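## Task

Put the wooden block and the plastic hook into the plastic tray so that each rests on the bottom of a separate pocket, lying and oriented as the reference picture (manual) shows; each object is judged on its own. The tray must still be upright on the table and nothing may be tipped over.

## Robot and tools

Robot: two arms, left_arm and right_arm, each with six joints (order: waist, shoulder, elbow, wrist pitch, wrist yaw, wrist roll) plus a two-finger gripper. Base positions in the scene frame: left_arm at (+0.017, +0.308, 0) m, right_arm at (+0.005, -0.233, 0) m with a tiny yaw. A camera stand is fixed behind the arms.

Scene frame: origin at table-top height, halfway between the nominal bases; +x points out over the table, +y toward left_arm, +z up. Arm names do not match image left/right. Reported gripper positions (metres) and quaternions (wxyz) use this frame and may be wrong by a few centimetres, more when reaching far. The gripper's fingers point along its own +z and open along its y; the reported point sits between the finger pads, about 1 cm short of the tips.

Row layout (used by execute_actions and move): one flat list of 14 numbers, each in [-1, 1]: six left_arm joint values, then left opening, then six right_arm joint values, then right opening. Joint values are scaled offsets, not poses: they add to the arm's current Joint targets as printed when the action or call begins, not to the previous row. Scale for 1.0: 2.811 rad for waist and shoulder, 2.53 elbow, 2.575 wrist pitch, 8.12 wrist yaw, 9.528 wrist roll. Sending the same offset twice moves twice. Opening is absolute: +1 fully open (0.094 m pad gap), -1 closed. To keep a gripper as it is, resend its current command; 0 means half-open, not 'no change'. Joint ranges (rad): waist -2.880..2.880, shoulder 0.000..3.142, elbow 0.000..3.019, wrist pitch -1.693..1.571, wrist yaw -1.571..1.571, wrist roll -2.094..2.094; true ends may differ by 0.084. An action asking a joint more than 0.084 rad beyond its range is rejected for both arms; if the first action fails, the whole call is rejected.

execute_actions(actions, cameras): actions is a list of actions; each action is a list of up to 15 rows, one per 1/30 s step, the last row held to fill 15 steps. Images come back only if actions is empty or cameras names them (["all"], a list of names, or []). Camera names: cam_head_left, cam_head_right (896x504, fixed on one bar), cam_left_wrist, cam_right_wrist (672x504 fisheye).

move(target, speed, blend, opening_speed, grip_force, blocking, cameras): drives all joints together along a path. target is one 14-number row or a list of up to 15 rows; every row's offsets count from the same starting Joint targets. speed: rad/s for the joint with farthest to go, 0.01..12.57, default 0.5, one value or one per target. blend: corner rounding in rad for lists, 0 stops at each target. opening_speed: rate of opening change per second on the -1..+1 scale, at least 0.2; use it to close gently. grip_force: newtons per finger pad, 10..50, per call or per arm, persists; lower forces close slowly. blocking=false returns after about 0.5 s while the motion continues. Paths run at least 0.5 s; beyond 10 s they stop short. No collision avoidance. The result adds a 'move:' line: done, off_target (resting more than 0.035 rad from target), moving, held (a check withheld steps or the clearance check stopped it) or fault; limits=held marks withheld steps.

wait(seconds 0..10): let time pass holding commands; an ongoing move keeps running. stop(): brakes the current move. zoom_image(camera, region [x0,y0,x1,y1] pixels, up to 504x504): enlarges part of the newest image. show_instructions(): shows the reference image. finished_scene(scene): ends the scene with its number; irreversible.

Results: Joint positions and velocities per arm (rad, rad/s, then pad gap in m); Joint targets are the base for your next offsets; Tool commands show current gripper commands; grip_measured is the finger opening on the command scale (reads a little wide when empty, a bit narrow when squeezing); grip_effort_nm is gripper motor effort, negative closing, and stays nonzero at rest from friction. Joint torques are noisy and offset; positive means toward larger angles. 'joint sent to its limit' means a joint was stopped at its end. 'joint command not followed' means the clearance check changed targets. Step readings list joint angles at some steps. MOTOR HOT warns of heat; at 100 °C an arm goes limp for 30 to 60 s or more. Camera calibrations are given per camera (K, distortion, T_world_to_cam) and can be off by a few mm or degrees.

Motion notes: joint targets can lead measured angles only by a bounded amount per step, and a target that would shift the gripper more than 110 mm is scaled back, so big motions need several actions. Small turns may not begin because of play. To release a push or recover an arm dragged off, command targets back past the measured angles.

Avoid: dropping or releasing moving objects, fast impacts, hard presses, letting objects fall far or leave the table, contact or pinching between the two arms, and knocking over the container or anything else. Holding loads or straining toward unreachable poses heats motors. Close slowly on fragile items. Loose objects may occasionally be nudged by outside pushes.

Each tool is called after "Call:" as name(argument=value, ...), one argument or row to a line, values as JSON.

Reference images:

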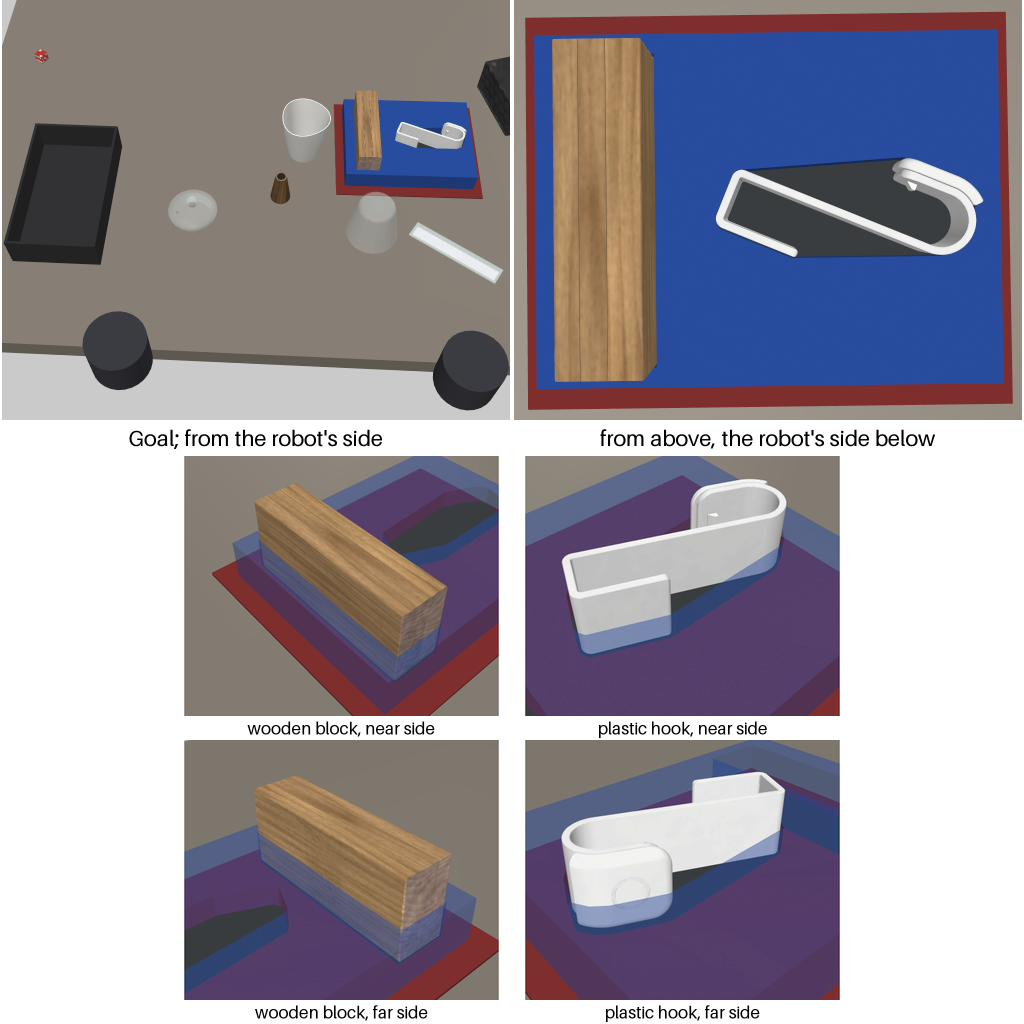

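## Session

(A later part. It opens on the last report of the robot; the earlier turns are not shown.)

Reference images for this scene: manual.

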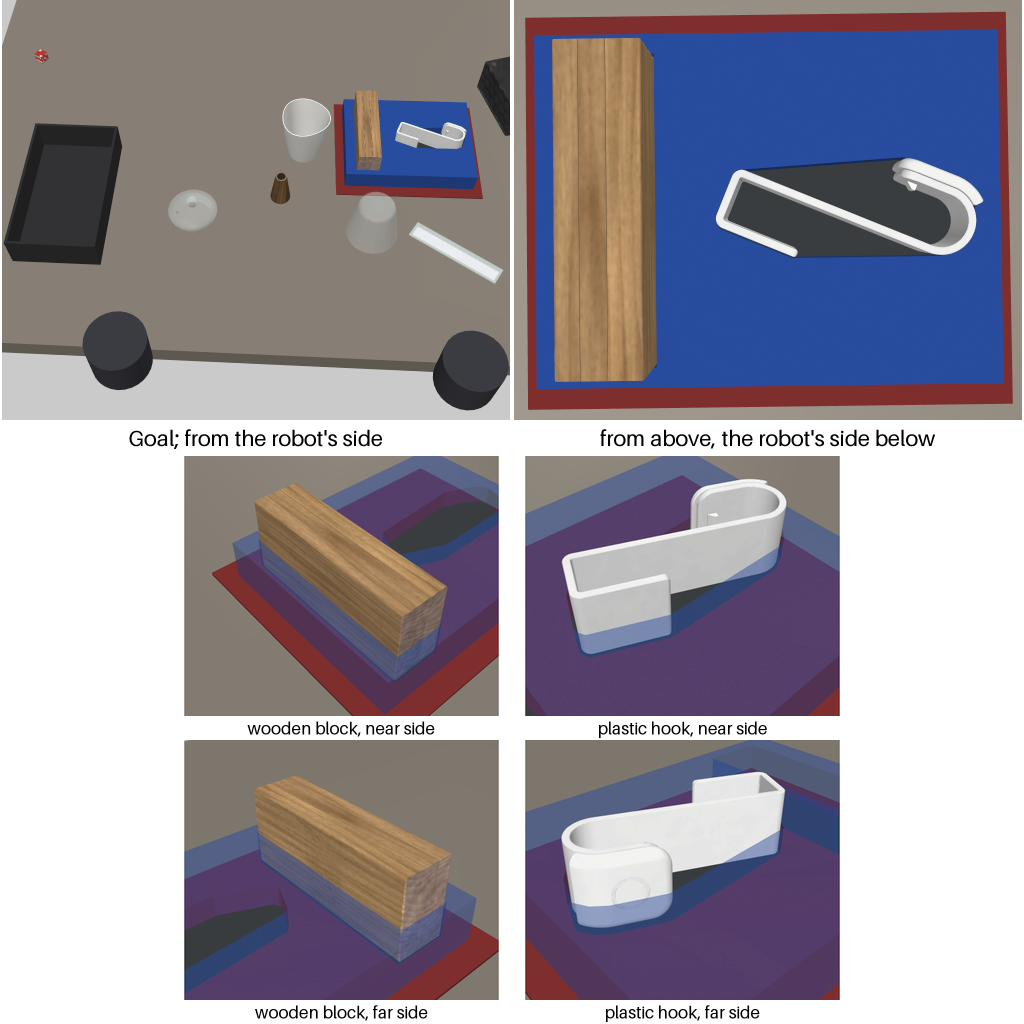

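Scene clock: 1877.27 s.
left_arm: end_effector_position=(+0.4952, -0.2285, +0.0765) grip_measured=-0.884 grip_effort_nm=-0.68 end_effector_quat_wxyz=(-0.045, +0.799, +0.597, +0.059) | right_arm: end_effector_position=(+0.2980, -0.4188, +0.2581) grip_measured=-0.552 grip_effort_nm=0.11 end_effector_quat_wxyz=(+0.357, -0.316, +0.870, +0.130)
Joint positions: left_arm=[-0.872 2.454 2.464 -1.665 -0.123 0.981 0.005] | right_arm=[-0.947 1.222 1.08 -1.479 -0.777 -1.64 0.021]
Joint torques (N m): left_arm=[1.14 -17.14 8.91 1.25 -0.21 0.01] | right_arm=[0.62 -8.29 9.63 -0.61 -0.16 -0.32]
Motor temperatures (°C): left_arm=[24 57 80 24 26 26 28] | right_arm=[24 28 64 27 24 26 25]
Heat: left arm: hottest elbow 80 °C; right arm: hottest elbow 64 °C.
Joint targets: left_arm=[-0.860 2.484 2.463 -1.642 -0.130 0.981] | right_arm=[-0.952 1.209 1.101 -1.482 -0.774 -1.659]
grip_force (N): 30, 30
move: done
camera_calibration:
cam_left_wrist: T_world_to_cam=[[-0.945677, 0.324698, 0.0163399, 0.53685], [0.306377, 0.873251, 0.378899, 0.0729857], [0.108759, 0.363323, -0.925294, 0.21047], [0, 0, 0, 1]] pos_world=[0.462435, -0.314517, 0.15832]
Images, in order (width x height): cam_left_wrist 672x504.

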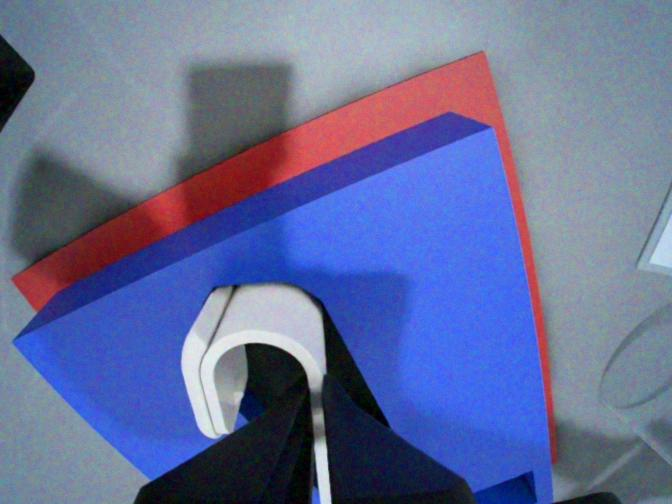

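Call:
move(
  target=[0, 0, -0.0142, 0.014, 0, 0, -0.94, 0, 0, 0, 0, 0, 0, -0.55],
  speed=0.07,
  cameras=["cam_left_wrist", "cam_right_wrist"],
)

Call:
zoom_image(
  camera="cam_left_wrist",
  region=[170, 230, 430, 450],
)

Scene clock: 1905.73 s.
left_arm: end_effector_position=(+0.4950, -0.2283, +0.0723) grip_measured=-0.884 grip_effort_nm=-0.68 end_effector_quat_wxyz=(-0.045, +0.799, +0.597, +0.059) | right_arm: end_effector_position=(+0.2980, -0.4188, +0.2581) grip_measured=-0.552 grip_effort_nm=0.11 end_effector_quat_wxyz=(+0.357, -0.316, +0.870, +0.130)
Joint positions: left_arm=[-0.872 2.452 2.45 -1.653 -0.123 0.981 0.005] | right_arm=[-0.947 1.222 1.08 -1.479 -0.777 -1.64 0.021]
Joint torques (N m): left_arm=[1.03 -17.08 7.17 2.25 -0.2 0.02] | right_arm=[0.5 -8.47 9.69 -0.69 -0.17 -0.32]
Motor temperatures (°C): left_arm=[24 58 72 24 26 26 28] | right_arm=[24 28 64 27 24 26 25]
Heat: left arm: hottest elbow 72 °C; right arm: hottest elbow 64 °C.
Joint targets: left_arm=[-0.860 2.484 2.427 -1.606 -0.130 0.981] | right_arm=[-0.952 1.209 1.101 -1.482 -0.774 -1.659]
grip_force (N): 30, 30
move: off_target (left_arm); left_arm: the wrist pitch is farthest, 0.047 rad from its target
camera_calibration:
cam_left_wrist: T_world_to_cam=[[-0.945677, 0.324698, 0.0163399, 0.536665], [0.306377, 0.873251, 0.378899, 0.0744637], [0.108759, 0.363323, -0.925294, 0.206533], [0, 0, 0, 1]] pos_world=[0.462235, -0.314317, 0.15412]
cam_right_wrist: T_world_to_cam=[[0.595489, -0.803068, -0.0217787, -0.51256], [-0.723081, -0.52397, -0.450122, 0.158756], [0.350068, 0.28379, -0.892701, 0.364683], [0, 0, 0, 1]] pos_world=[0.292354, -0.431931, 0.38585]
Images, in order (width x height): cam_left_wrist 672x504, cam_right_wrist 672x504.

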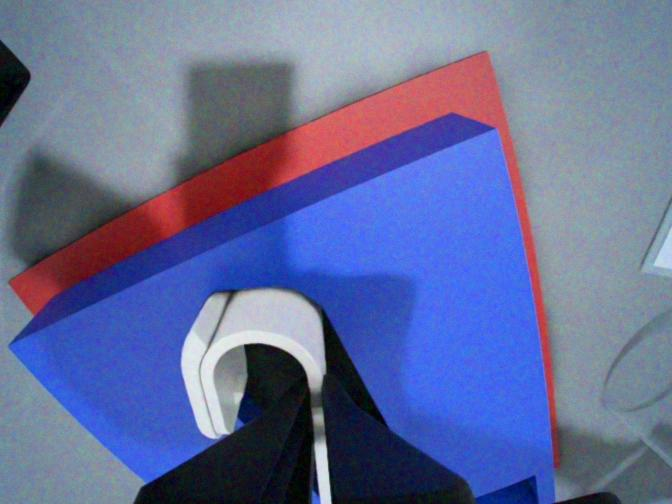

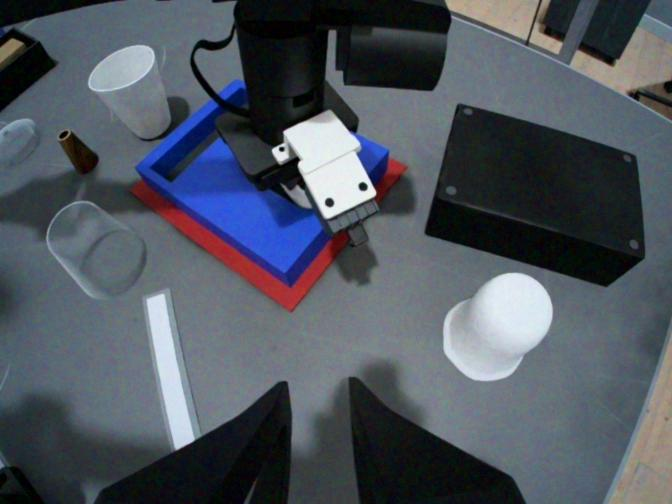

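Scaled by 1.938 from the camera's 672x504 image, which has a finer 960x720 frame.

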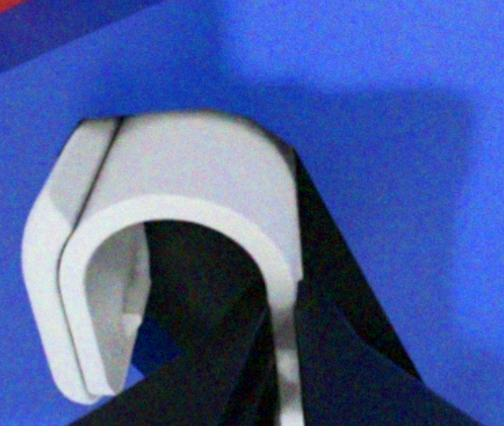

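Call:
move(
  target=[
    [0, 0, 0.0091, -0.0093, 0, 0, -0.94, 0, 0, 0, 0, 0, 0, -0.55],
    [0, 0, 0.0308, -0.019, 0, 0, -0.75, 0, 0, 0, 0, 0, 0, -0.55],
    [0, 0, 0.0494, -0.0326, 0, 0, -0.75, 0, 0, 0, 0, 0, 0, -0.55],
  ],
  speed=[0.12, 0.12, 0.08],
  opening_speed=0.4,
  cameras=["cam_left_wrist"],
)

Call:
zoom_image(
  camera="cam_left_wrist",
  region=[140, 210, 480, 504],
)

Scene clock: 1980.43 s.
left_arm: end_effector_position=(+0.4955, -0.2289, +0.0848) grip_measured=-0.753 grip_effort_nm=0.12 end_effector_quat_wxyz=(-0.045, +0.799, +0.597, +0.059) | right_arm: end_effector_position=(+0.2980, -0.4188, +0.2581) grip_measured=-0.552 grip_effort_nm=0.11 end_effector_quat_wxyz=(+0.357, -0.316, +0.870, +0.130)
Joint positions: left_arm=[-0.872 2.455 2.488 -1.687 -0.123 0.981 0.012] | right_arm=[-0.947 1.222 1.08 -1.479 -0.777 -1.64 0.021]
Joint torques (N m): left_arm=[1.03 -17.67 14.23 -0.06 -0.2 0.03] | right_arm=[0.73 -8 9.63 -0.64 -0.16 -0.3]
Motor temperatures (°C): left_arm=[24 56 65 24 26 26 28] | right_arm=[24 28 64 27 24 26 24]
Heat: left arm: hottest elbow 65 °C; right arm: hottest elbow 64 °C.
Joint targets: left_arm=[-0.860 2.484 2.552 -1.690 -0.130 0.981] | right_arm=[-0.952 1.209 1.101 -1.482 -0.774 -1.659]
grip_force (N): 30, 30
move: off_target (left_arm); target 2's new numbers were sent with left_arm's elbow 0.052 rad from that target; left_arm: the elbow is farthest, 0.064 rad from its target
camera_calibration:
cam_left_wrist: T_world_to_cam=[[-0.945729, 0.324609, 0.0150453, 0.537216], [0.30592, 0.873754, 0.37811, 0.0705455], [0.109592, 0.362192, -0.925638, 0.217552], [0, 0, 0, 1]] pos_world=[0.462637, -0.31482, 0.166618]
Images, in order (width x height): cam_left_wrist 672x504.

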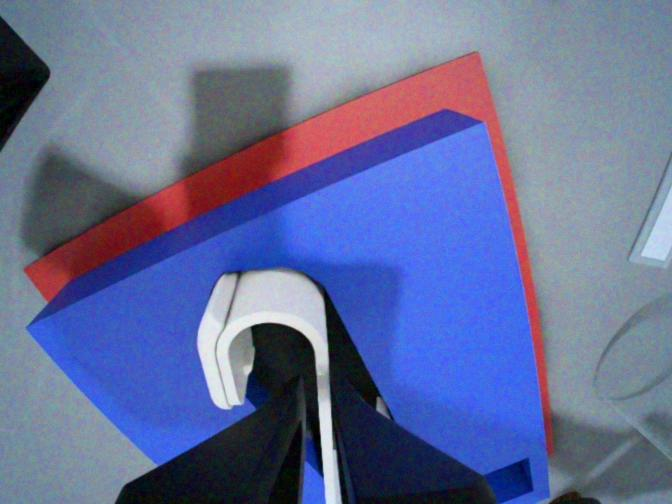

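Scaled by 1.482 from the camera's 672x504 image, which has a finer 960x720 frame.

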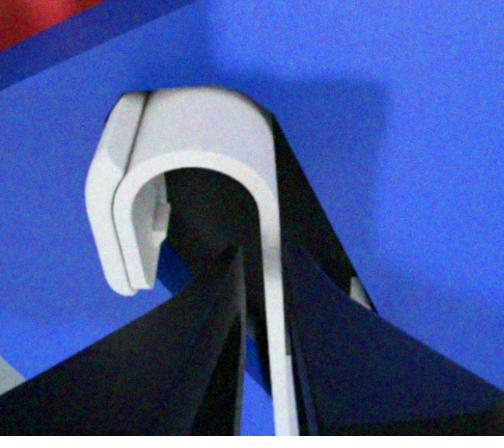

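Call:
move(
  target=[
    [0, -0.0534, 0, 0, 0, 0, -0.75, 0, 0, 0, 0, 0, 0, -0.55],
    [0.0569, -0.3216, -0.4158, 0.1126, 0.0037, -0.0085, -0.75, 0, 0, 0, 0, 0, 0, -0.55],
    [0.6069, -0.5571, -0.794, 0.3689, 0.0575, -0.0383, 0.56, 0, 0, 0, 0, 0, 0, -0.55],
  ],
  speed=[0.25, 0.9, 0.9],
  blend=[0.03, 0.15, 0],
  opening_speed=1.2,
  cameras=["cam_left_wrist", "cam_right_wrist"],
)

Scene clock: 2015.90 s.
left_arm: end_effector_position=(+0.2605, +0.4954, +0.1118) grip_measured=+0.556 grip_effort_nm=0.12 end_effector_quat_wxyz=(+0.258, -0.066, +0.964, +0.019) | right_arm: end_effector_position=(+0.2980, -0.4188, +0.2581) grip_measured=-0.552 grip_effort_nm=0.11 end_effector_quat_wxyz=(+0.357, -0.316, +0.870, +0.130)
Joint positions: left_arm=[0.84 0.938 0.546 -0.763 0.328 0.634 0.073] | right_arm=[-0.947 1.222 1.08 -1.479 -0.777 -1.64 0.021]
Joint torques (N m): left_arm=[1.26 -2.08 8.91 2.21 0.5 -0.15] | right_arm=[0.62 -8.41 9.61 -0.66 -0.17 -0.31]
Motor temperatures (°C): left_arm=[24 52 74 24 26 26 27] | right_arm=[24 28 64 27 24 26 24]
Heat: left arm: hottest elbow 74 °C; right arm: hottest elbow 64 °C.
Joint targets: left_arm=[0.846 0.918 0.543 -0.740 0.336 0.616] | right_arm=[-0.952 1.209 1.101 -1.482 -0.774 -1.659]
grip_force (N): 30, 30
move: done
camera_calibration:
cam_left_wrist: T_world_to_cam=[[0.0932562, -0.995482, -0.0178771, 0.466499], [-0.956489, -0.0845887, -0.279238, 0.376445], [0.276464, 0.0431399, -0.960056, 0.124402], [0, 0, 0, 1]] pos_world=[0.282169, 0.490867, 0.23289]
cam_right_wrist: T_world_to_cam=[[0.595489, -0.803068, -0.0217787, -0.51256], [-0.723081, -0.52397, -0.450122, 0.158756], [0.350068, 0.28379, -0.892701, 0.364683], [0, 0, 0, 1]] pos_world=[0.292354, -0.431931, 0.38585]
Images, in order (width x height): cam_left_wrist 672x504, cam_right_wrist 672x504.

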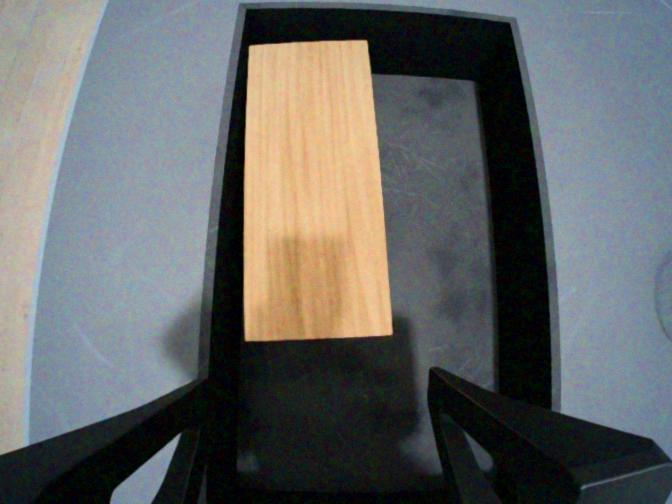

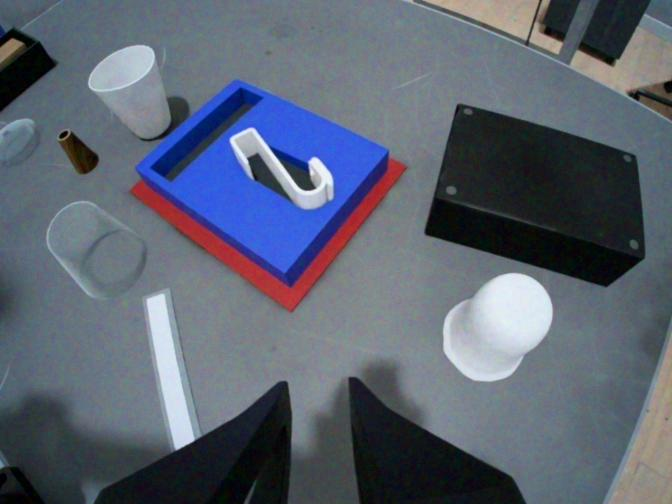

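Call:
move(
  target=[-0.0302, 0.0559, -0.0083, 0.0707, -0.0059, -0.008, 0.5, 0, 0, 0, 0, 0, 0, -0.55],
  speed=0.3,
  cameras=["cam_left_wrist"],
)

Call:
zoom_image(
  camera="cam_left_wrist",
  region=[160, 200, 560, 500],
)

Scene clock: 2102.57 s.
left_arm: end_effector_position=(+0.2887, +0.5013, +0.0811) grip_measured=+0.503 grip_effort_nm=-0.17 end_effector_quat_wxyz=(+0.259, -0.069, +0.963, +0.025) | right_arm: end_effector_position=(+0.2980, -0.4188, +0.2581) grip_measured=-0.552 grip_effort_nm=0.11 end_effector_quat_wxyz=(+0.357, -0.316, +0.870, +0.130)
Joint positions: left_arm=[0.768 1.065 0.525 -0.582 0.288 0.559 0.071] | right_arm=[-0.947 1.222 1.08 -1.479 -0.777 -1.64 0.021]
Joint torques (N m): left_arm=[-0.56 -1.26 8.25 2.43 0.03 -0.18] | right_arm=[0.85 -8.29 9.59 -0.65 -0.17 -0.31]
Motor temperatures (°C): left_arm=[24 43 64 24 27 26 27] | right_arm=[24 28 64 27 24 26 24]
Heat: left arm: hottest elbow 64 °C; right arm: hottest elbow 64 °C.
Joint targets: left_arm=[0.761 1.075 0.522 -0.558 0.289 0.540] | right_arm=[-0.952 1.209 1.101 -1.482 -0.774 -1.659]
grip_force (N): 30, 30
move: done
camera_calibration:
cam_left_wrist: T_world_to_cam=[[0.102941, -0.994273, -0.0286953, 0.466643], [-0.955052, -0.0907353, -0.282211, 0.398169], [0.277991, 0.0564565, -0.958923, 0.0797004], [0, 0, 0, 1]] pos_world=[0.31008, 0.4956, 0.202185]
Images, in order (width x height): cam_left_wrist 672x504.

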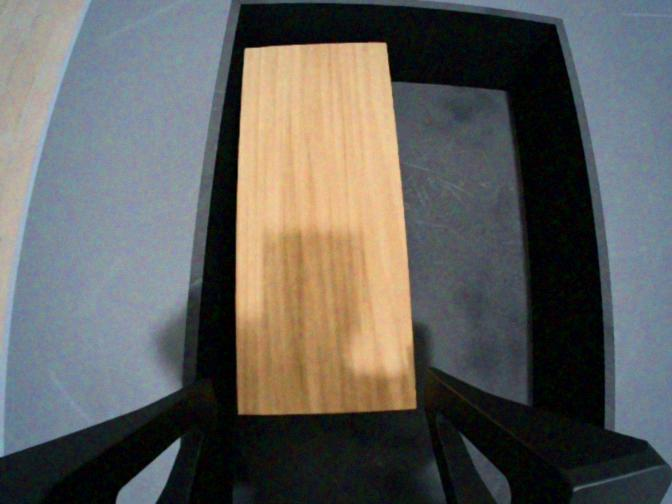

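Scaled by 1.260 from the camera's 672x504 image, which has a finer 960x720 frame.

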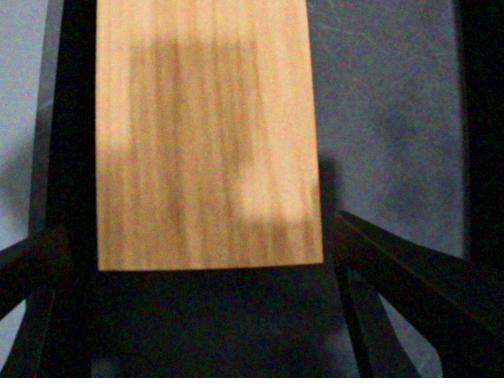

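Call:
move(
  target=[
    [-0.0169, 0.048, -0.0012, 0.054, -0.0011, -0.0041, 0.5, 0, 0, 0, 0, 0, 0, -0.55],
    [-0.0169, 0.048, -0.0012, 0.054, -0.0011, -0.0041, 0.25, 0, 0, 0, 0, 0, 0, -0.55],
  ],
  speed=0.2,
  opening_speed=0.3,
  grip_force=[50, 30],
  cameras=["cam_left_wrist"],
)

Scene clock: 2154.00 s.
left_arm: end_effector_position=(+0.3159, +0.5070, +0.0631) grip_measured=+0.254 grip_effort_nm=-0.21 end_effector_quat_wxyz=(+0.278, -0.074, +0.958, +0.021) | right_arm: end_effector_position=(+0.2980, -0.4188, +0.2581) grip_measured=-0.552 grip_effort_nm=0.11 end_effector_quat_wxyz=(+0.357, -0.316, +0.870, +0.130)
Joint positions: left_arm=[0.729 1.174 0.526 -0.435 0.296 0.502 0.059] | right_arm=[-0.947 1.222 1.08 -1.479 -0.777 -1.64 0.021]
Joint torques (N m): left_arm=[-0.73 -0.26 7.42 2.07 -0.28 -0.05] | right_arm=[0.62 -8.06 9.58 -0.66 -0.18 -0.32]
Motor temperatures (°C): left_arm=[24 41 65 25 26 26 27] | right_arm=[24 28 64 27 24 26 24]
Heat: left arm: hottest elbow 65 °C; right arm: hottest elbow 64 °C.
Joint targets: left_arm=[0.713 1.210 0.519 -0.419 0.280 0.501] | right_arm=[-0.952 1.209 1.101 -1.482 -0.774 -1.659]
grip_force (N): 50, 30
move: off_target (left_arm); target 2's new numbers were sent with left_arm's shoulder 0.040 rad from that target; left_arm: the shoulder is farthest, 0.036 rad from its target
camera_calibration:
cam_left_wrist: T_world_to_cam=[[0.110461, -0.993724, -0.0176516, 0.46564], [-0.942842, -0.0991534, -0.318148, 0.422389], [0.314401, 0.0517855, -0.947877, 0.0446386], [0, 0, 0, 1]] pos_world=[0.332776, 0.502287, 0.184913]
Images, in order (width x height): cam_left_wrist 672x504.

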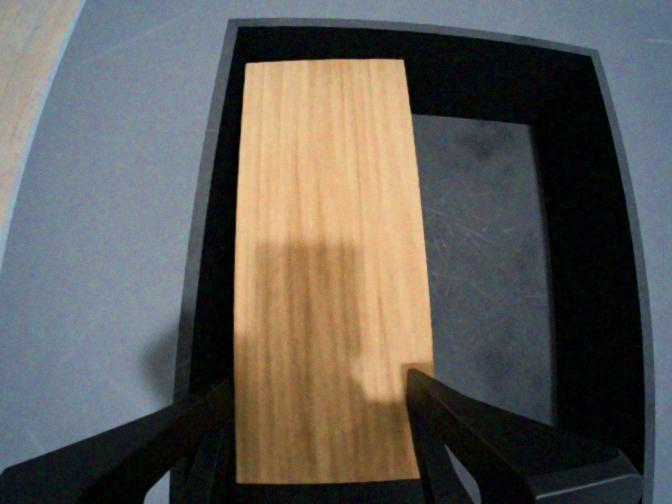

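Call:
move(
  target=[
    [0.0139, -0.0366, 0.0123, -0.0462, 0.002, 0.0075, 0.25, 0, 0, 0, 0, 0, 0, -0.55],
    [0.0139, -0.0366, 0.0123, -0.0462, 0.002, 0.0075, 0.58, 0, 0, 0, 0, 0, 0, -0.55],
    [0.0005, 0.0002, 0.0004, -0.0017, 0.0009, 0.0015, 0.58, 0, 0, 0, 0, 0, 0, -0.55],
  ],
  speed=0.2,
  opening_speed=0.5,
  cameras=["cam_left_wrist"],
)

Scene clock: 2221.17 s.
left_arm: end_effector_position=(+0.3162, +0.5015, +0.0628) grip_measured=+0.577 grip_effort_nm=0.13 end_effector_quat_wxyz=(+0.275, -0.062, +0.959, +0.016) | right_arm: end_effector_position=(+0.2980, -0.4188, +0.2581) grip_measured=-0.552 grip_effort_nm=0.11 end_effector_quat_wxyz=(+0.357, -0.316, +0.870, +0.130)
Joint positions: left_arm=[0.72 1.171 0.526 -0.449 0.302 0.518 0.074] | right_arm=[-0.947 1.222 1.08 -1.479 -0.777 -1.64 0.021]
Joint torques (N m): left_arm=[-0.5 0.5 7.53 2.39 -0.21 -0.13] | right_arm=[0.73 -8.29 9.68 -0.62 -0.16 -0.3]
Motor temperatures (°C): left_arm=[24 39 64 24 26 26 26] | right_arm=[24 28 64 27 24 26 24]
Heat: left arm: hottest elbow 64 °C; right arm: hottest elbow 64 °C.
Joint targets: left_arm=[0.715 1.210 0.520 -0.424 0.287 0.515] | right_arm=[-0.952 1.209 1.101 -1.482 -0.774 -1.659]
grip_force (N): 50, 30
move: off_target (left_arm); left_arm: the shoulder is farthest, 0.039 rad from its target
camera_calibration:
cam_left_wrist: T_world_to_cam=[[0.0854905, -0.996225, -0.0150973, 0.469151], [-0.946787, -0.0765102, -0.312635, 0.411617], [0.3103, 0.0410213, -0.949753, 0.0514268], [0, 0, 0, 1]] pos_world=[0.333648, 0.496763, 0.184612]
Images, in order (width x height): cam_left_wrist 672x504.

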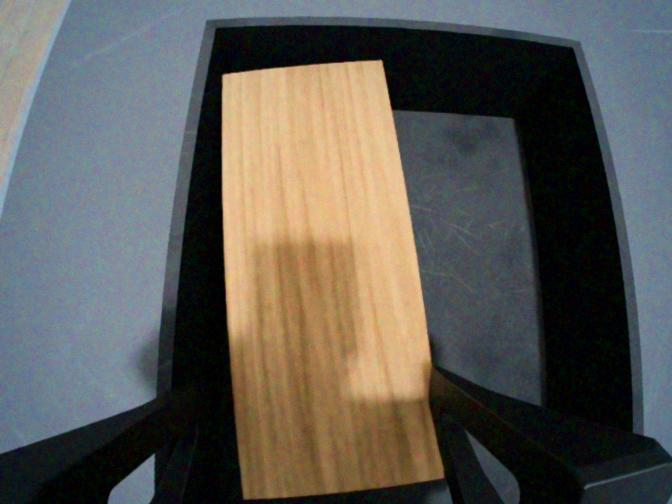

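Call:
move(
  target=[
    [0.0132, -0.0366, 0.0123, -0.0443, 0.0011, 0.006, 0.58, 0, 0, 0, 0, 0, 0, -0.55],
    [-0.016, -0.0229, 0.0217, -0.0217, -0.006, -0.0108, 0.58, 0, 0, 0, 0, 0, 0, -0.55],
  ],
  speed=0.25,
  blend=[0.02, 0],
  cameras=["cam_left_wrist"],
)

Scene clock: 2282.20 s.
left_arm: end_effector_position=(+0.3116, +0.4915, +0.0659) grip_measured=+0.577 grip_effort_nm=0.12 end_effector_quat_wxyz=(+0.253, -0.091, +0.963, +0.021) | right_arm: end_effector_position=(+0.2980, -0.4188, +0.2581) grip_measured=-0.552 grip_effort_nm=0.11 end_effector_quat_wxyz=(+0.357, -0.316, +0.870, +0.130)
Joint positions: left_arm=[0.676 1.136 0.526 -0.502 0.238 0.432 0.074] | right_arm=[-0.947 1.222 1.08 -1.479 -0.777 -1.64 0.021]
Joint torques (N m): left_arm=[-0.38 -1.49 12.23 2.33 -0.01 -0.17] | right_arm=[0.5 -8.29 9.61 -0.64 -0.17 -0.32]
Motor temperatures (°C): left_arm=[24 38 63 25 26 26 26] | right_arm=[24 28 64 27 24 26 24]
Heat: left arm: hottest elbow 63 °C; right arm: hottest elbow 64 °C.
Joint targets: left_arm=[0.670 1.146 0.575 -0.480 0.238 0.412] | right_arm=[-0.952 1.209 1.101 -1.482 -0.774 -1.659]
grip_force (N): 50, 30
move: off_target (left_arm); left_arm: the elbow is farthest, 0.049 rad from its target
camera_calibration:
cam_left_wrist: T_world_to_cam=[[0.143004, -0.98968, -0.00912088, 0.438081], [-0.953569, -0.135306, -0.269068, 0.435504], [0.265057, 0.0471751, -0.963078, 0.0681311], [0, 0, 0, 1]] pos_world=[0.334578, 0.489272, 0.186791]
Images, in order (width x height): cam_left_wrist 672x504.

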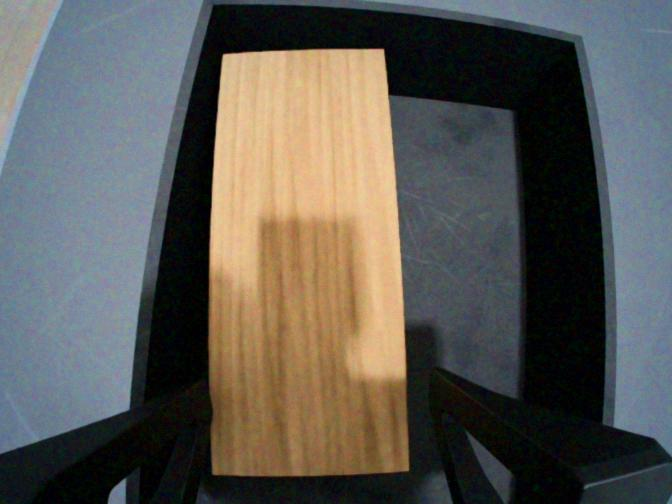

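Call:
move(
  target=[
    [0, 0, 0.0099, 0, 0, 0, 0.58, 0, 0, 0, 0, 0, 0, -0.55],
    [-0.0071, 0.0292, -0.0182, 0.0369, -0.0011, -0.0019, 0.58, 0, 0, 0, 0, 0, 0, -0.55],
  ],
  speed=[0.2, 0.15],
  cameras=["cam_left_wrist"],
)

Scene clock: 2301.10 s.
left_arm: end_effector_position=(+0.3327, +0.5031, +0.0635) grip_measured=+0.577 grip_effort_nm=0.12 end_effector_quat_wxyz=(+0.275, -0.097, +0.956, +0.027) | right_arm: end_effector_position=(+0.2980, -0.4188, +0.2581) grip_measured=-0.552 grip_effort_nm=0.11 end_effector_quat_wxyz=(+0.357, -0.316, +0.870, +0.130)
Joint positions: left_arm=[0.666 1.197 0.543 -0.406 0.242 0.401 0.074] | right_arm=[-0.947 1.222 1.08 -1.479 -0.777 -1.64 0.021]
Joint torques (N m): left_arm=[-0.38 -1.08 7.05 2.22 -0.16 -0.19] | right_arm=[0.44 -8.23 9.62 -0.62 -0.19 -0.31]
Motor temperatures (°C): left_arm=[24 38 68 25 26 26 26] | right_arm=[24 28 64 27 24 26 24]
Heat: left arm: hottest elbow 68 °C; right arm: hottest elbow 64 °C.
Joint targets: left_arm=[0.650 1.228 0.529 -0.385 0.229 0.394] | right_arm=[-0.952 1.209 1.101 -1.482 -0.774 -1.659]
grip_force (N): 50, 30
move: done
camera_calibration:
cam_left_wrist: T_world_to_cam=[[0.158445, -0.987241, -0.0158515, 0.440608], [-0.937941, -0.145478, -0.314806, 0.459377], [0.308483, 0.0647473, -0.949024, 0.0355244], [0, 0, 0, 1]] pos_world=[0.350098, 0.499515, 0.185312]
Images, in order (width x height): cam_left_wrist 672x504.

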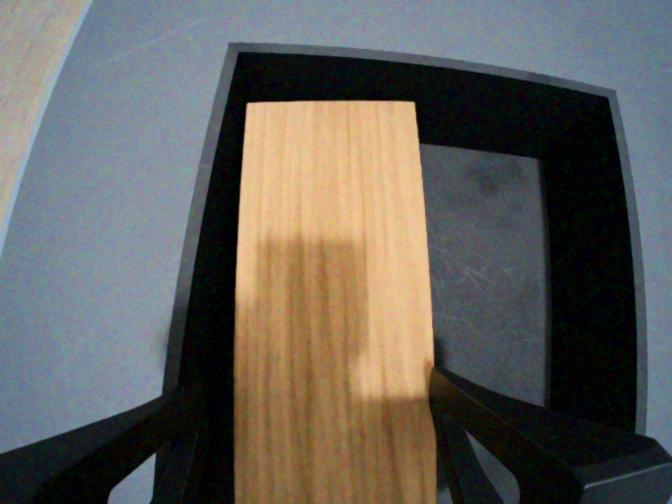

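Call:
move(
  target=[
    [0.0032, -0.0153, 0.0281, 0, 0, 0, 0.58, 0, 0, 0, 0, 0, 0, -0.55],
    [0.0032, -0.0377, 0.0348, -0.0493, 0.0002, 0.0044, 0.58, 0, 0, 0, 0, 0, 0, -0.55],
  ],
  speed=0.25,
  blend=[0.02, 0],
  cameras=["cam_left_wrist"],
)

Scene clock: 2334.40 s.
left_arm: end_effector_position=(+0.3231, +0.4954, +0.0761) grip_measured=+0.577 grip_effort_nm=0.12 end_effector_quat_wxyz=(+0.259, -0.090, +0.961, +0.025) | right_arm: end_effector_position=(+0.2980, -0.4188, +0.2581) grip_measured=-0.552 grip_effort_nm=0.11 end_effector_quat_wxyz=(+0.357, -0.316, +0.870, +0.130)
Joint positions: left_arm=[0.66 1.142 0.557 -0.507 0.23 0.418 0.074] | right_arm=[-0.947 1.222 1.08 -1.479 -0.777 -1.64 0.021]
Joint torques (N m): left_arm=[-0.09 -4.42 13.09 1.03 0.05 0.06] | right_arm=[0.56 -8.29 9.63 -0.58 -0.17 -0.3]
Motor temperatures (°C): left_arm=[24 38 64 25 26 26 26] | right_arm=[24 28 64 27 24 26 24]
Heat: left arm: hottest elbow 64 °C; right arm: hottest elbow 64 °C.
Joint targets: left_arm=[0.659 1.122 0.617 -0.511 0.231 0.436] | right_arm=[-0.952 1.209 1.101 -1.482 -0.774 -1.659]
grip_force (N): 50, 30
move: off_target (left_arm); left_arm: the elbow is farthest, 0.060 rad from its target
camera_calibration:
cam_left_wrist: T_world_to_cam=[[0.143324, -0.989508, -0.0182106, 0.440855], [-0.95005, -0.132408, -0.28262, 0.448176], [0.277243, 0.0578072, -0.959059, 0.0652727], [0, 0, 0, 1]] pos_world=[0.344508, 0.491799, 0.197292]
Images, in order (width x height): cam_left_wrist 672x504.

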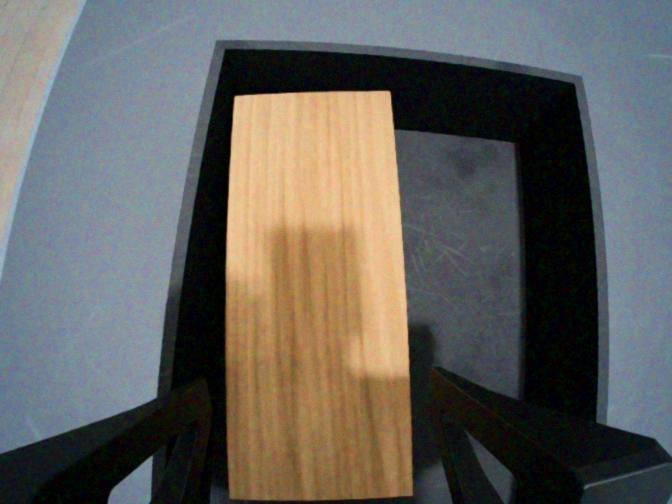

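Call:
move(
  target=[
    [-0.0011, 0.00996, -0.0225, 0.0093, 0, -0.0036, 0.58, 0, 0, 0, 0, 0, 0, -0.55],
    [-0.0075, 0.0452, -0.0273, 0.0518, -0.0012, -0.0058, 0.58, 0, 0, 0, 0, 0, 0, -0.55],
  ],
  speed=[0.25, 0.12],
  blend=[0.01, 0],
  cameras=["cam_left_wrist"],
)

Scene clock: 2354.47 s.
left_arm: end_effector_position=(+0.3393, +0.5037, +0.0634) grip_measured=+0.577 grip_effort_nm=0.12 end_effector_quat_wxyz=(+0.273, -0.098, +0.957, +0.027) | right_arm: end_effector_position=(+0.2980, -0.4188, +0.2581) grip_measured=-0.552 grip_effort_nm=0.11 end_effector_quat_wxyz=(+0.357, -0.316, +0.870, +0.130)
Joint positions: left_arm=[0.653 1.216 0.559 -0.404 0.233 0.389 0.074] | right_arm=[-0.947 1.222 1.08 -1.479 -0.777 -1.64 0.021]
Joint torques (N m): left_arm=[-0.32 -1.08 7.23 2.54 -0.17 -0.13] | right_arm=[0.56 -8.06 9.63 -0.62 -0.17 -0.3]
Motor temperatures (°C): left_arm=[24 38 66 24 26 26 26] | right_arm=[24 28 64 27 24 26 24]
Heat: left arm: hottest elbow 66 °C; right arm: hottest elbow 64 °C.
Joint targets: left_arm=[0.638 1.249 0.548 -0.378 0.221 0.381] | right_arm=[-0.952 1.209 1.101 -1.482 -0.774 -1.659]
grip_force (N): 50, 30
move: done
camera_calibration:
cam_left_wrist: T_world_to_cam=[[0.159443, -0.987083, -0.0156279, 0.439678], [-0.939289, -0.146813, -0.310133, 0.466442], [0.303833, 0.0641277, -0.950565, 0.0353256], [0, 0, 0, 1]] pos_world=[0.357287, 0.500213, 0.18511]
Images, in order (width x height): cam_left_wrist 672x504.

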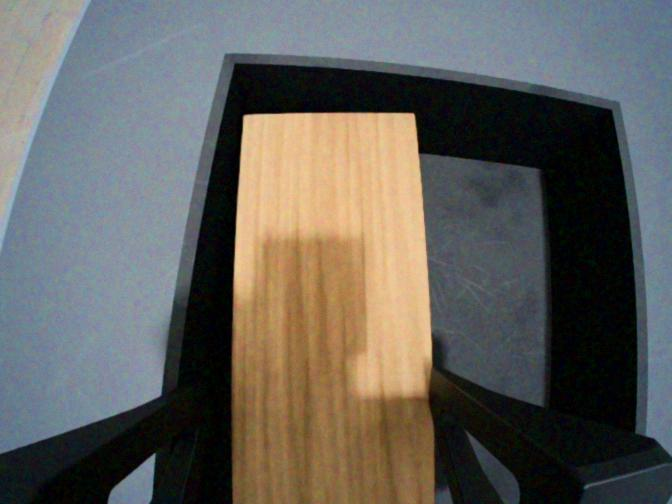

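Call:
move(
  target=[
    [-0.0014, -0.0174, 0.0245, 0, 0, 0, 0.58, 0, 0, 0, 0, 0, 0, -0.55],
    [-0.0014, -0.031, 0.0385, -0.0462, 0, 0.0035, 0.58, 0, 0, 0, 0, 0, 0, -0.55],
  ],
  speed=0.25,
  blend=[0.02, 0],
  cameras=["cam_left_wrist"],
)

Scene clock: 2382.07 s.
left_arm: end_effector_position=(+0.3374, +0.4991, +0.0766) grip_measured=+0.577 grip_effort_nm=0.12 end_effector_quat_wxyz=(+0.260, -0.092, +0.961, +0.025) | right_arm: end_effector_position=(+0.2980, -0.4188, +0.2581) grip_measured=-0.552 grip_effort_nm=0.11 end_effector_quat_wxyz=(+0.357, -0.316, +0.870, +0.130)
Joint positions: left_arm=[0.64 1.184 0.588 -0.492 0.221 0.395 0.074] | right_arm=[-0.947 1.222 1.08 -1.479 -0.777 -1.64 0.021]
Joint torques (N m): left_arm=[-0.09 -4.48 13.14 1.2 0 0.11] | right_arm=[0.79 -8 9.59 -0.62 -0.16 -0.31]
Motor temperatures (°C): left_arm=[24 38 64 25 26 26 26] | right_arm=[24 28 64 27 24 26 24]
Heat: left arm: hottest elbow 64 °C; right arm: hottest elbow 64 °C.
Joint targets: left_arm=[0.634 1.162 0.646 -0.497 0.221 0.414] | right_arm=[-0.952 1.209 1.101 -1.482 -0.774 -1.659]
grip_force (N): 50, 30
move: off_target (left_arm); left_arm: the elbow is farthest, 0.058 rad from its target
camera_calibration:
cam_left_wrist: T_world_to_cam=[[0.147475, -0.988936, -0.0160468, 0.440682], [-0.949238, -0.13696, -0.283178, 0.464433], [0.277847, 0.056994, -0.958933, 0.0617407], [0, 0, 0, 1]] pos_world=[0.358713, 0.495896, 0.197794]
Images, in order (width x height): cam_left_wrist 672x504.

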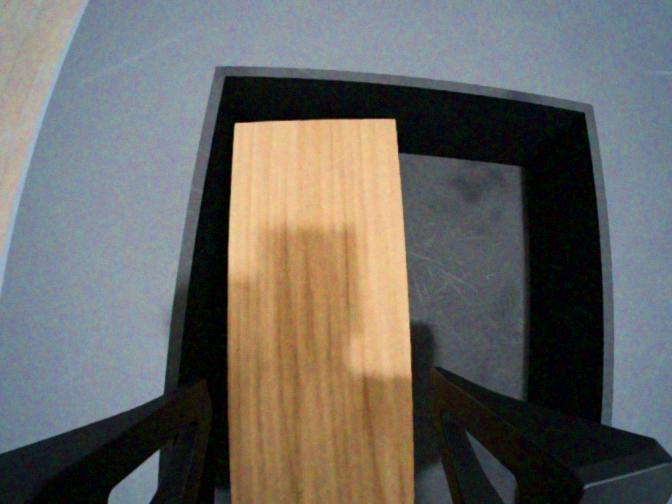

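Call:
move(
  target=[
    [0, 0.0107, -0.0221, 0.0105, 0, 0, 0.58, 0, 0, 0, 0, 0, 0, -0.55],
    [0, 0.0313, -0.0375, 0.0478, 0, 0, 0.58, 0, 0, 0, 0, 0, 0, -0.55],
  ],
  speed=[0.25, 0.12],
  blend=[0.01, 0],
  cameras=["cam_left_wrist"],
)

Scene clock: 2393.10 s.
left_arm: end_effector_position=(+0.3388, +0.5001, +0.0542) grip_measured=+0.577 grip_effort_nm=0.12 end_effector_quat_wxyz=(+0.262, -0.091, +0.960, +0.026) | right_arm: end_effector_position=(+0.2980, -0.4188, +0.2581) grip_measured=-0.552 grip_effort_nm=0.11 end_effector_quat_wxyz=(+0.357, -0.316, +0.870, +0.130)
Joint positions: left_arm=[0.64 1.237 0.554 -0.398 0.221 0.396 0.074] | right_arm=[-0.947 1.222 1.08 -1.479 -0.777 -1.64 0.021]
Joint torques (N m): left_arm=[-0.21 -2.73 7.46 2.4 -0.01 0.12] | right_arm=[0.67 -8.35 9.65 -0.61 -0.18 -0.31]
Motor temperatures (°C): left_arm=[24 38 67 25 26 26 26] | right_arm=[24 28 64 27 24 26 24]
Heat: left arm: hottest elbow 67 °C; right arm: hottest elbow 64 °C.
Joint targets: left_arm=[0.634 1.250 0.551 -0.374 0.221 0.414] | right_arm=[-0.952 1.209 1.101 -1.482 -0.774 -1.659]
grip_force (N): 50, 30
move: done
camera_calibration:
cam_left_wrist: T_world_to_cam=[[0.146311, -0.989043, -0.0196868, 0.441721], [-0.948041, -0.134506, -0.288315, 0.458197], [0.282508, 0.0608475, -0.957333, 0.0362392], [0, 0, 0, 1]] pos_world=[0.359524, 0.496306, 0.175494]
Images, in order (width x height): cam_left_wrist 672x504.

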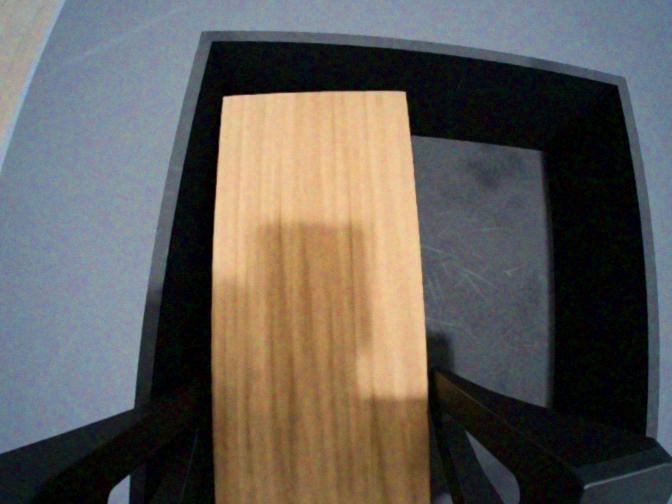

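Call:
move(
  target=[
    [0, 0.0068, -0.0047, 0.012, 0, 0, 0.58, 0, 0, 0, 0, 0, 0, -0.55],
    [0, 0.0068, -0.0047, 0.012, 0, 0, 0.25, 0, 0, 0, 0, 0, 0, -0.55],
  ],
  speed=0.1,
  opening_speed=0.3,
  cameras=["cam_left_wrist"],
)

Scene clock: 2405.60 s.
left_arm: end_effector_position=(+0.3389, +0.4995, +0.0465) grip_measured=+0.450 grip_effort_nm=-1.06 end_effector_quat_wxyz=(+0.263, -0.087, +0.961, +0.027) | right_arm: end_effector_position=(+0.2980, -0.4188, +0.2581) grip_measured=-0.552 grip_effort_nm=0.11 end_effector_quat_wxyz=(+0.357, -0.316, +0.870, +0.130)
Joint positions: left_arm=[0.639 1.256 0.542 -0.366 0.221 0.402 0.068] | right_arm=[-0.947 1.222 1.08 -1.479 -0.777 -1.64 0.021]
Joint torques (N m): left_arm=[-0.15 -2.43 7.39 2.48 0 0.11] | right_arm=[0.67 -8.06 9.59 -0.65 -0.17 -0.31]
Motor temperatures (°C): left_arm=[24 38 66 25 26 26 26] | right_arm=[24 28 64 27 24 26 24]
Heat: left arm: hottest elbow 66 °C; right arm: hottest elbow 64 °C.
Joint targets: left_arm=[0.634 1.269 0.539 -0.343 0.221 0.414] | right_arm=[-0.952 1.209 1.101 -1.482 -0.774 -1.659]
grip_force (N): 50, 30
move: done
camera_calibration:
cam_left_wrist: T_world_to_cam=[[0.139555, -0.989936, -0.0234807, 0.443893], [-0.948756, -0.126885, -0.289416, 0.452453], [0.283524, 0.0626668, -0.956915, 0.0275074], [0, 0, 0, 1]] pos_world=[0.359521, 0.495111, 0.167692]
Images, in order (width x height): cam_left_wrist 672x504.

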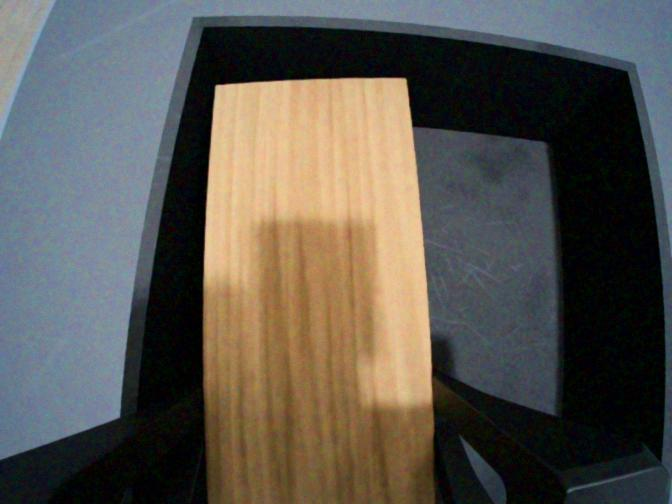

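Call:
move(
  target=[
    [0, -0.011, 0.0241, -0.0082, 0, 0, 0.25, 0, 0, 0, 0, 0, 0, -0.55],
    [0, -0.0729, 0.087, -0.1348, 0, 0, 0.25, 0, 0, 0, 0, 0, 0, -0.55],
  ],
  speed=[0.25, 0.25],
  blend=[0.015, 0],
  cameras=["cam_left_wrist", "cam_head_left"],
)

Scene clock: 2470.03 s.
left_arm: end_effector_position=(+0.3332, +0.4959, +0.1236) grip_measured=+0.450 grip_effort_nm=-1.05 end_effector_quat_wxyz=(+0.248, -0.088, +0.964, +0.021) | right_arm: end_effector_position=(+0.2980, -0.4188, +0.2581) grip_measured=-0.552 grip_effort_nm=0.11 end_effector_quat_wxyz=(+0.357, -0.316, +0.870, +0.130)
Joint positions: left_arm=[0.639 1.098 0.677 -0.693 0.218 0.406 0.068] | right_arm=[-0.947 1.222 1.08 -1.479 -0.777 -1.64 0.021]
Joint torques (N m): left_arm=[-0.32 -5.25 15.68 1.4 0.14 0.1] | right_arm=[0.79 -8.29 9.62 -0.66 -0.17 -0.32]
Motor temperatures (°C): left_arm=[24 38 62 25 26 26 29] | right_arm=[24 27 64 27 24 26 24]
Heat: left arm: hottest elbow 62 °C; right arm: hottest elbow 64 °C.
Joint targets: left_arm=[0.634 1.064 0.759 -0.690 0.221 0.414] | right_arm=[-0.952 1.209 1.101 -1.482 -0.774 -1.659]
grip_force (N): 50, 30
move: off_target (left_arm); left_arm: the elbow is farthest, 0.082 rad from its target
camera_calibration:
cam_left_wrist: T_world_to_cam=[[0.137751, -0.990403, -0.011263, 0.442247], [-0.956892, -0.130138, -0.259656, 0.469691], [0.255698, 0.0465455, -0.965636, 0.121522], [0, 0, 0, 1]] pos_world=[0.35745, 0.493471, 0.244285]
Images, in order (width x height): cam_head_left 896x504, cam_left_wrist 672x504.

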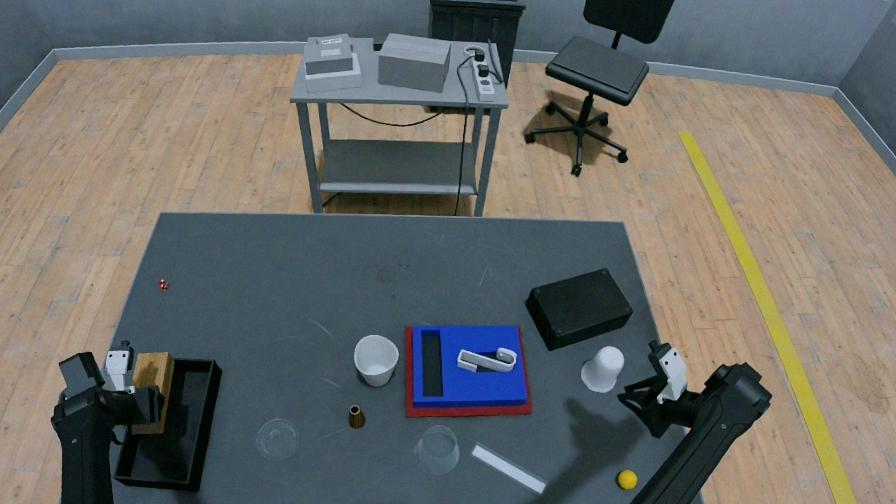

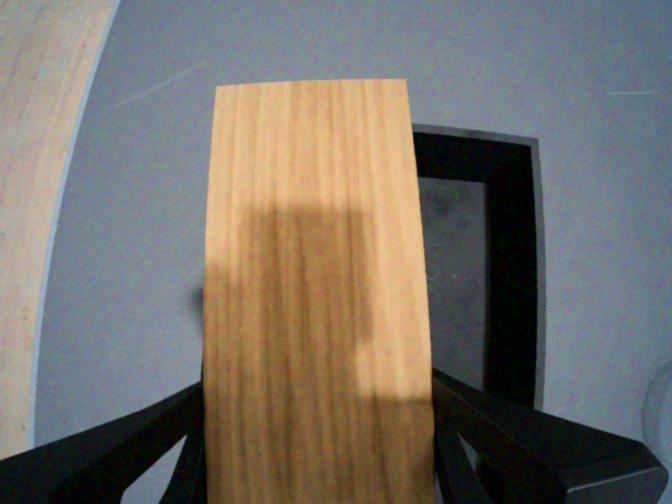

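Call:
move(
  target=[-0.3501, 0.027, -0.1251, 0.5468, 0.0591, -0.2101, 0.25, 0.4977, 0.1338, 0.2, -0.0256, 0.0964, 0.2247, 0.2],
  speed=0.6,
  opening_speed=1.0,
  cameras=["cam_right_wrist", "cam_head_right", "cam_left_wrist"],
)

Scene clock: 2544.33 s.
left_arm: end_effector_position=(+0.3789, +0.0634, +0.2423) grip_measured=+0.449 grip_effort_nm=-1.05 end_effector_quat_wxyz=(+0.172, -0.207, +0.690, -0.672) | right_arm: end_effector_position=(+0.4275, -0.0242, +0.2440) grip_measured=+0.198 grip_effort_nm=0.11 end_effector_quat_wxyz=(-0.008, +0.000, +1.000, -0.005)
Joint positions: left_arm=[-0.337 1.144 0.427 0.669 0.692 -1.581 0.068] | right_arm=[0.438 1.582 1.539 -1.546 0.002 0.462 0.056]
Joint torques (N m): left_arm=[-0.67 -3.02 9.55 4.3 0.21 -0.03] | right_arm=[0.67 -12.1 13.39 -0.5 0.25 0.02]
Motor temperatures (°C): left_arm=[24 39 82 25 26 26 30] | right_arm=[24 28 64 27 24 26 24]
Heat: left arm: hottest elbow 82 °C; right arm: hottest elbow 64 °C.
Joint targets: left_arm=[-0.350 1.140 0.442 0.718 0.701 -1.588] | right_arm=[0.448 1.586 1.607 -1.548 0.009 0.481]
grip_force (N): 50, 30
move: off_target (left_arm, right_arm); left_arm: the wrist pitch is farthest, 0.048 rad from its target; right_arm: the elbow is farthest, 0.068 rad from its target
camera_calibration:
cam_left_wrist: T_world_to_cam=[[0.0107552, -0.0273539, 0.999568, -0.248968], [-0.954737, -0.297443, 0.00213304, 0.434314], [0.297256, -0.954348, -0.0293149, 0.0655114], [0, 0, 0, 1]] pos_world=[0.39786, 0.184894, 0.249854]
cam_right_wrist: T_world_to_cam=[[-0.0558856, -0.997749, 0.0370606, -0.0136526], [-0.945572, 0.0648081, 0.318893, 0.374553], [-0.320577, -0.0172219, -0.947066, 0.487492], [0, 0, 0, 1]] pos_world=[0.509683, -0.0295004, 0.342751]
Images, in order (width x height): cam_head_right 896x504, cam_left_wrist 672x504, cam_right_wrist 672x504.

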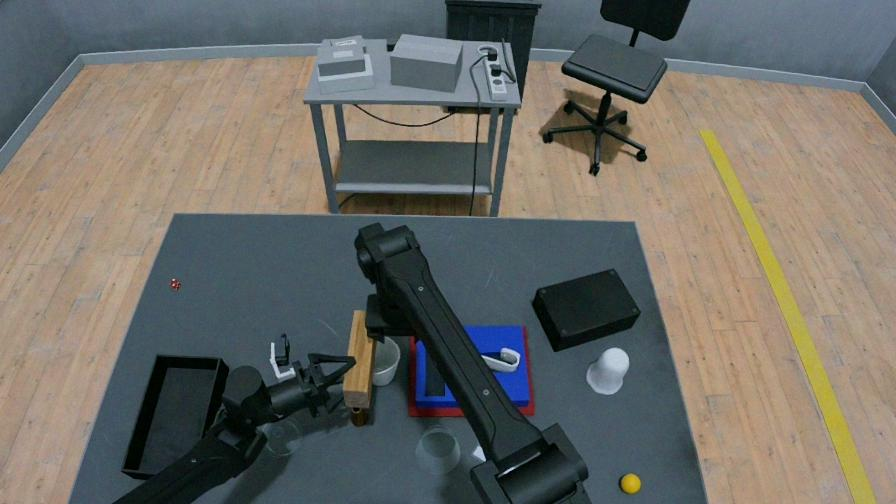

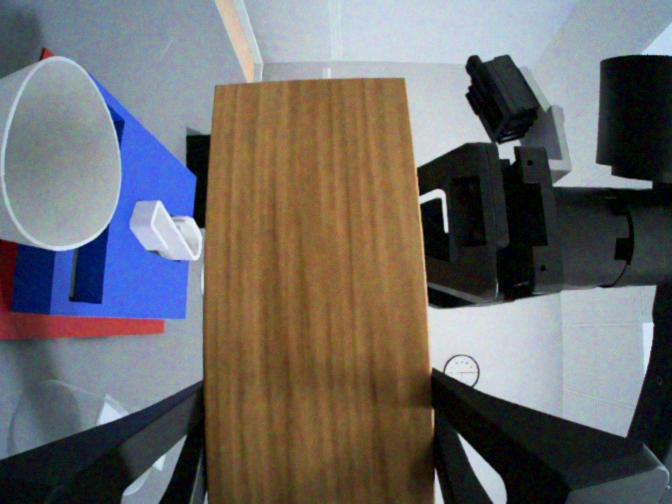

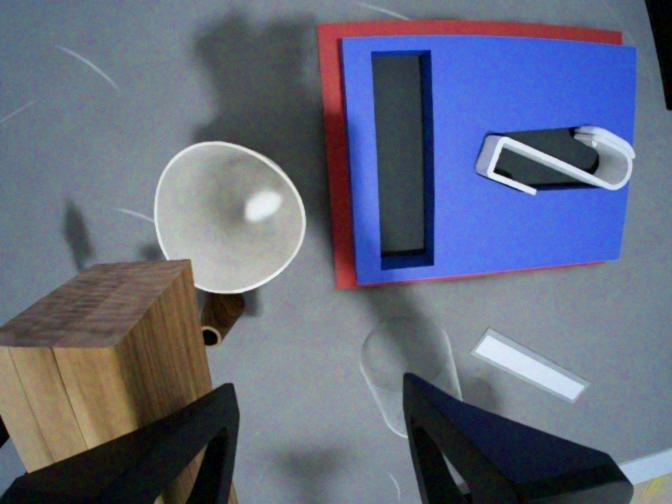

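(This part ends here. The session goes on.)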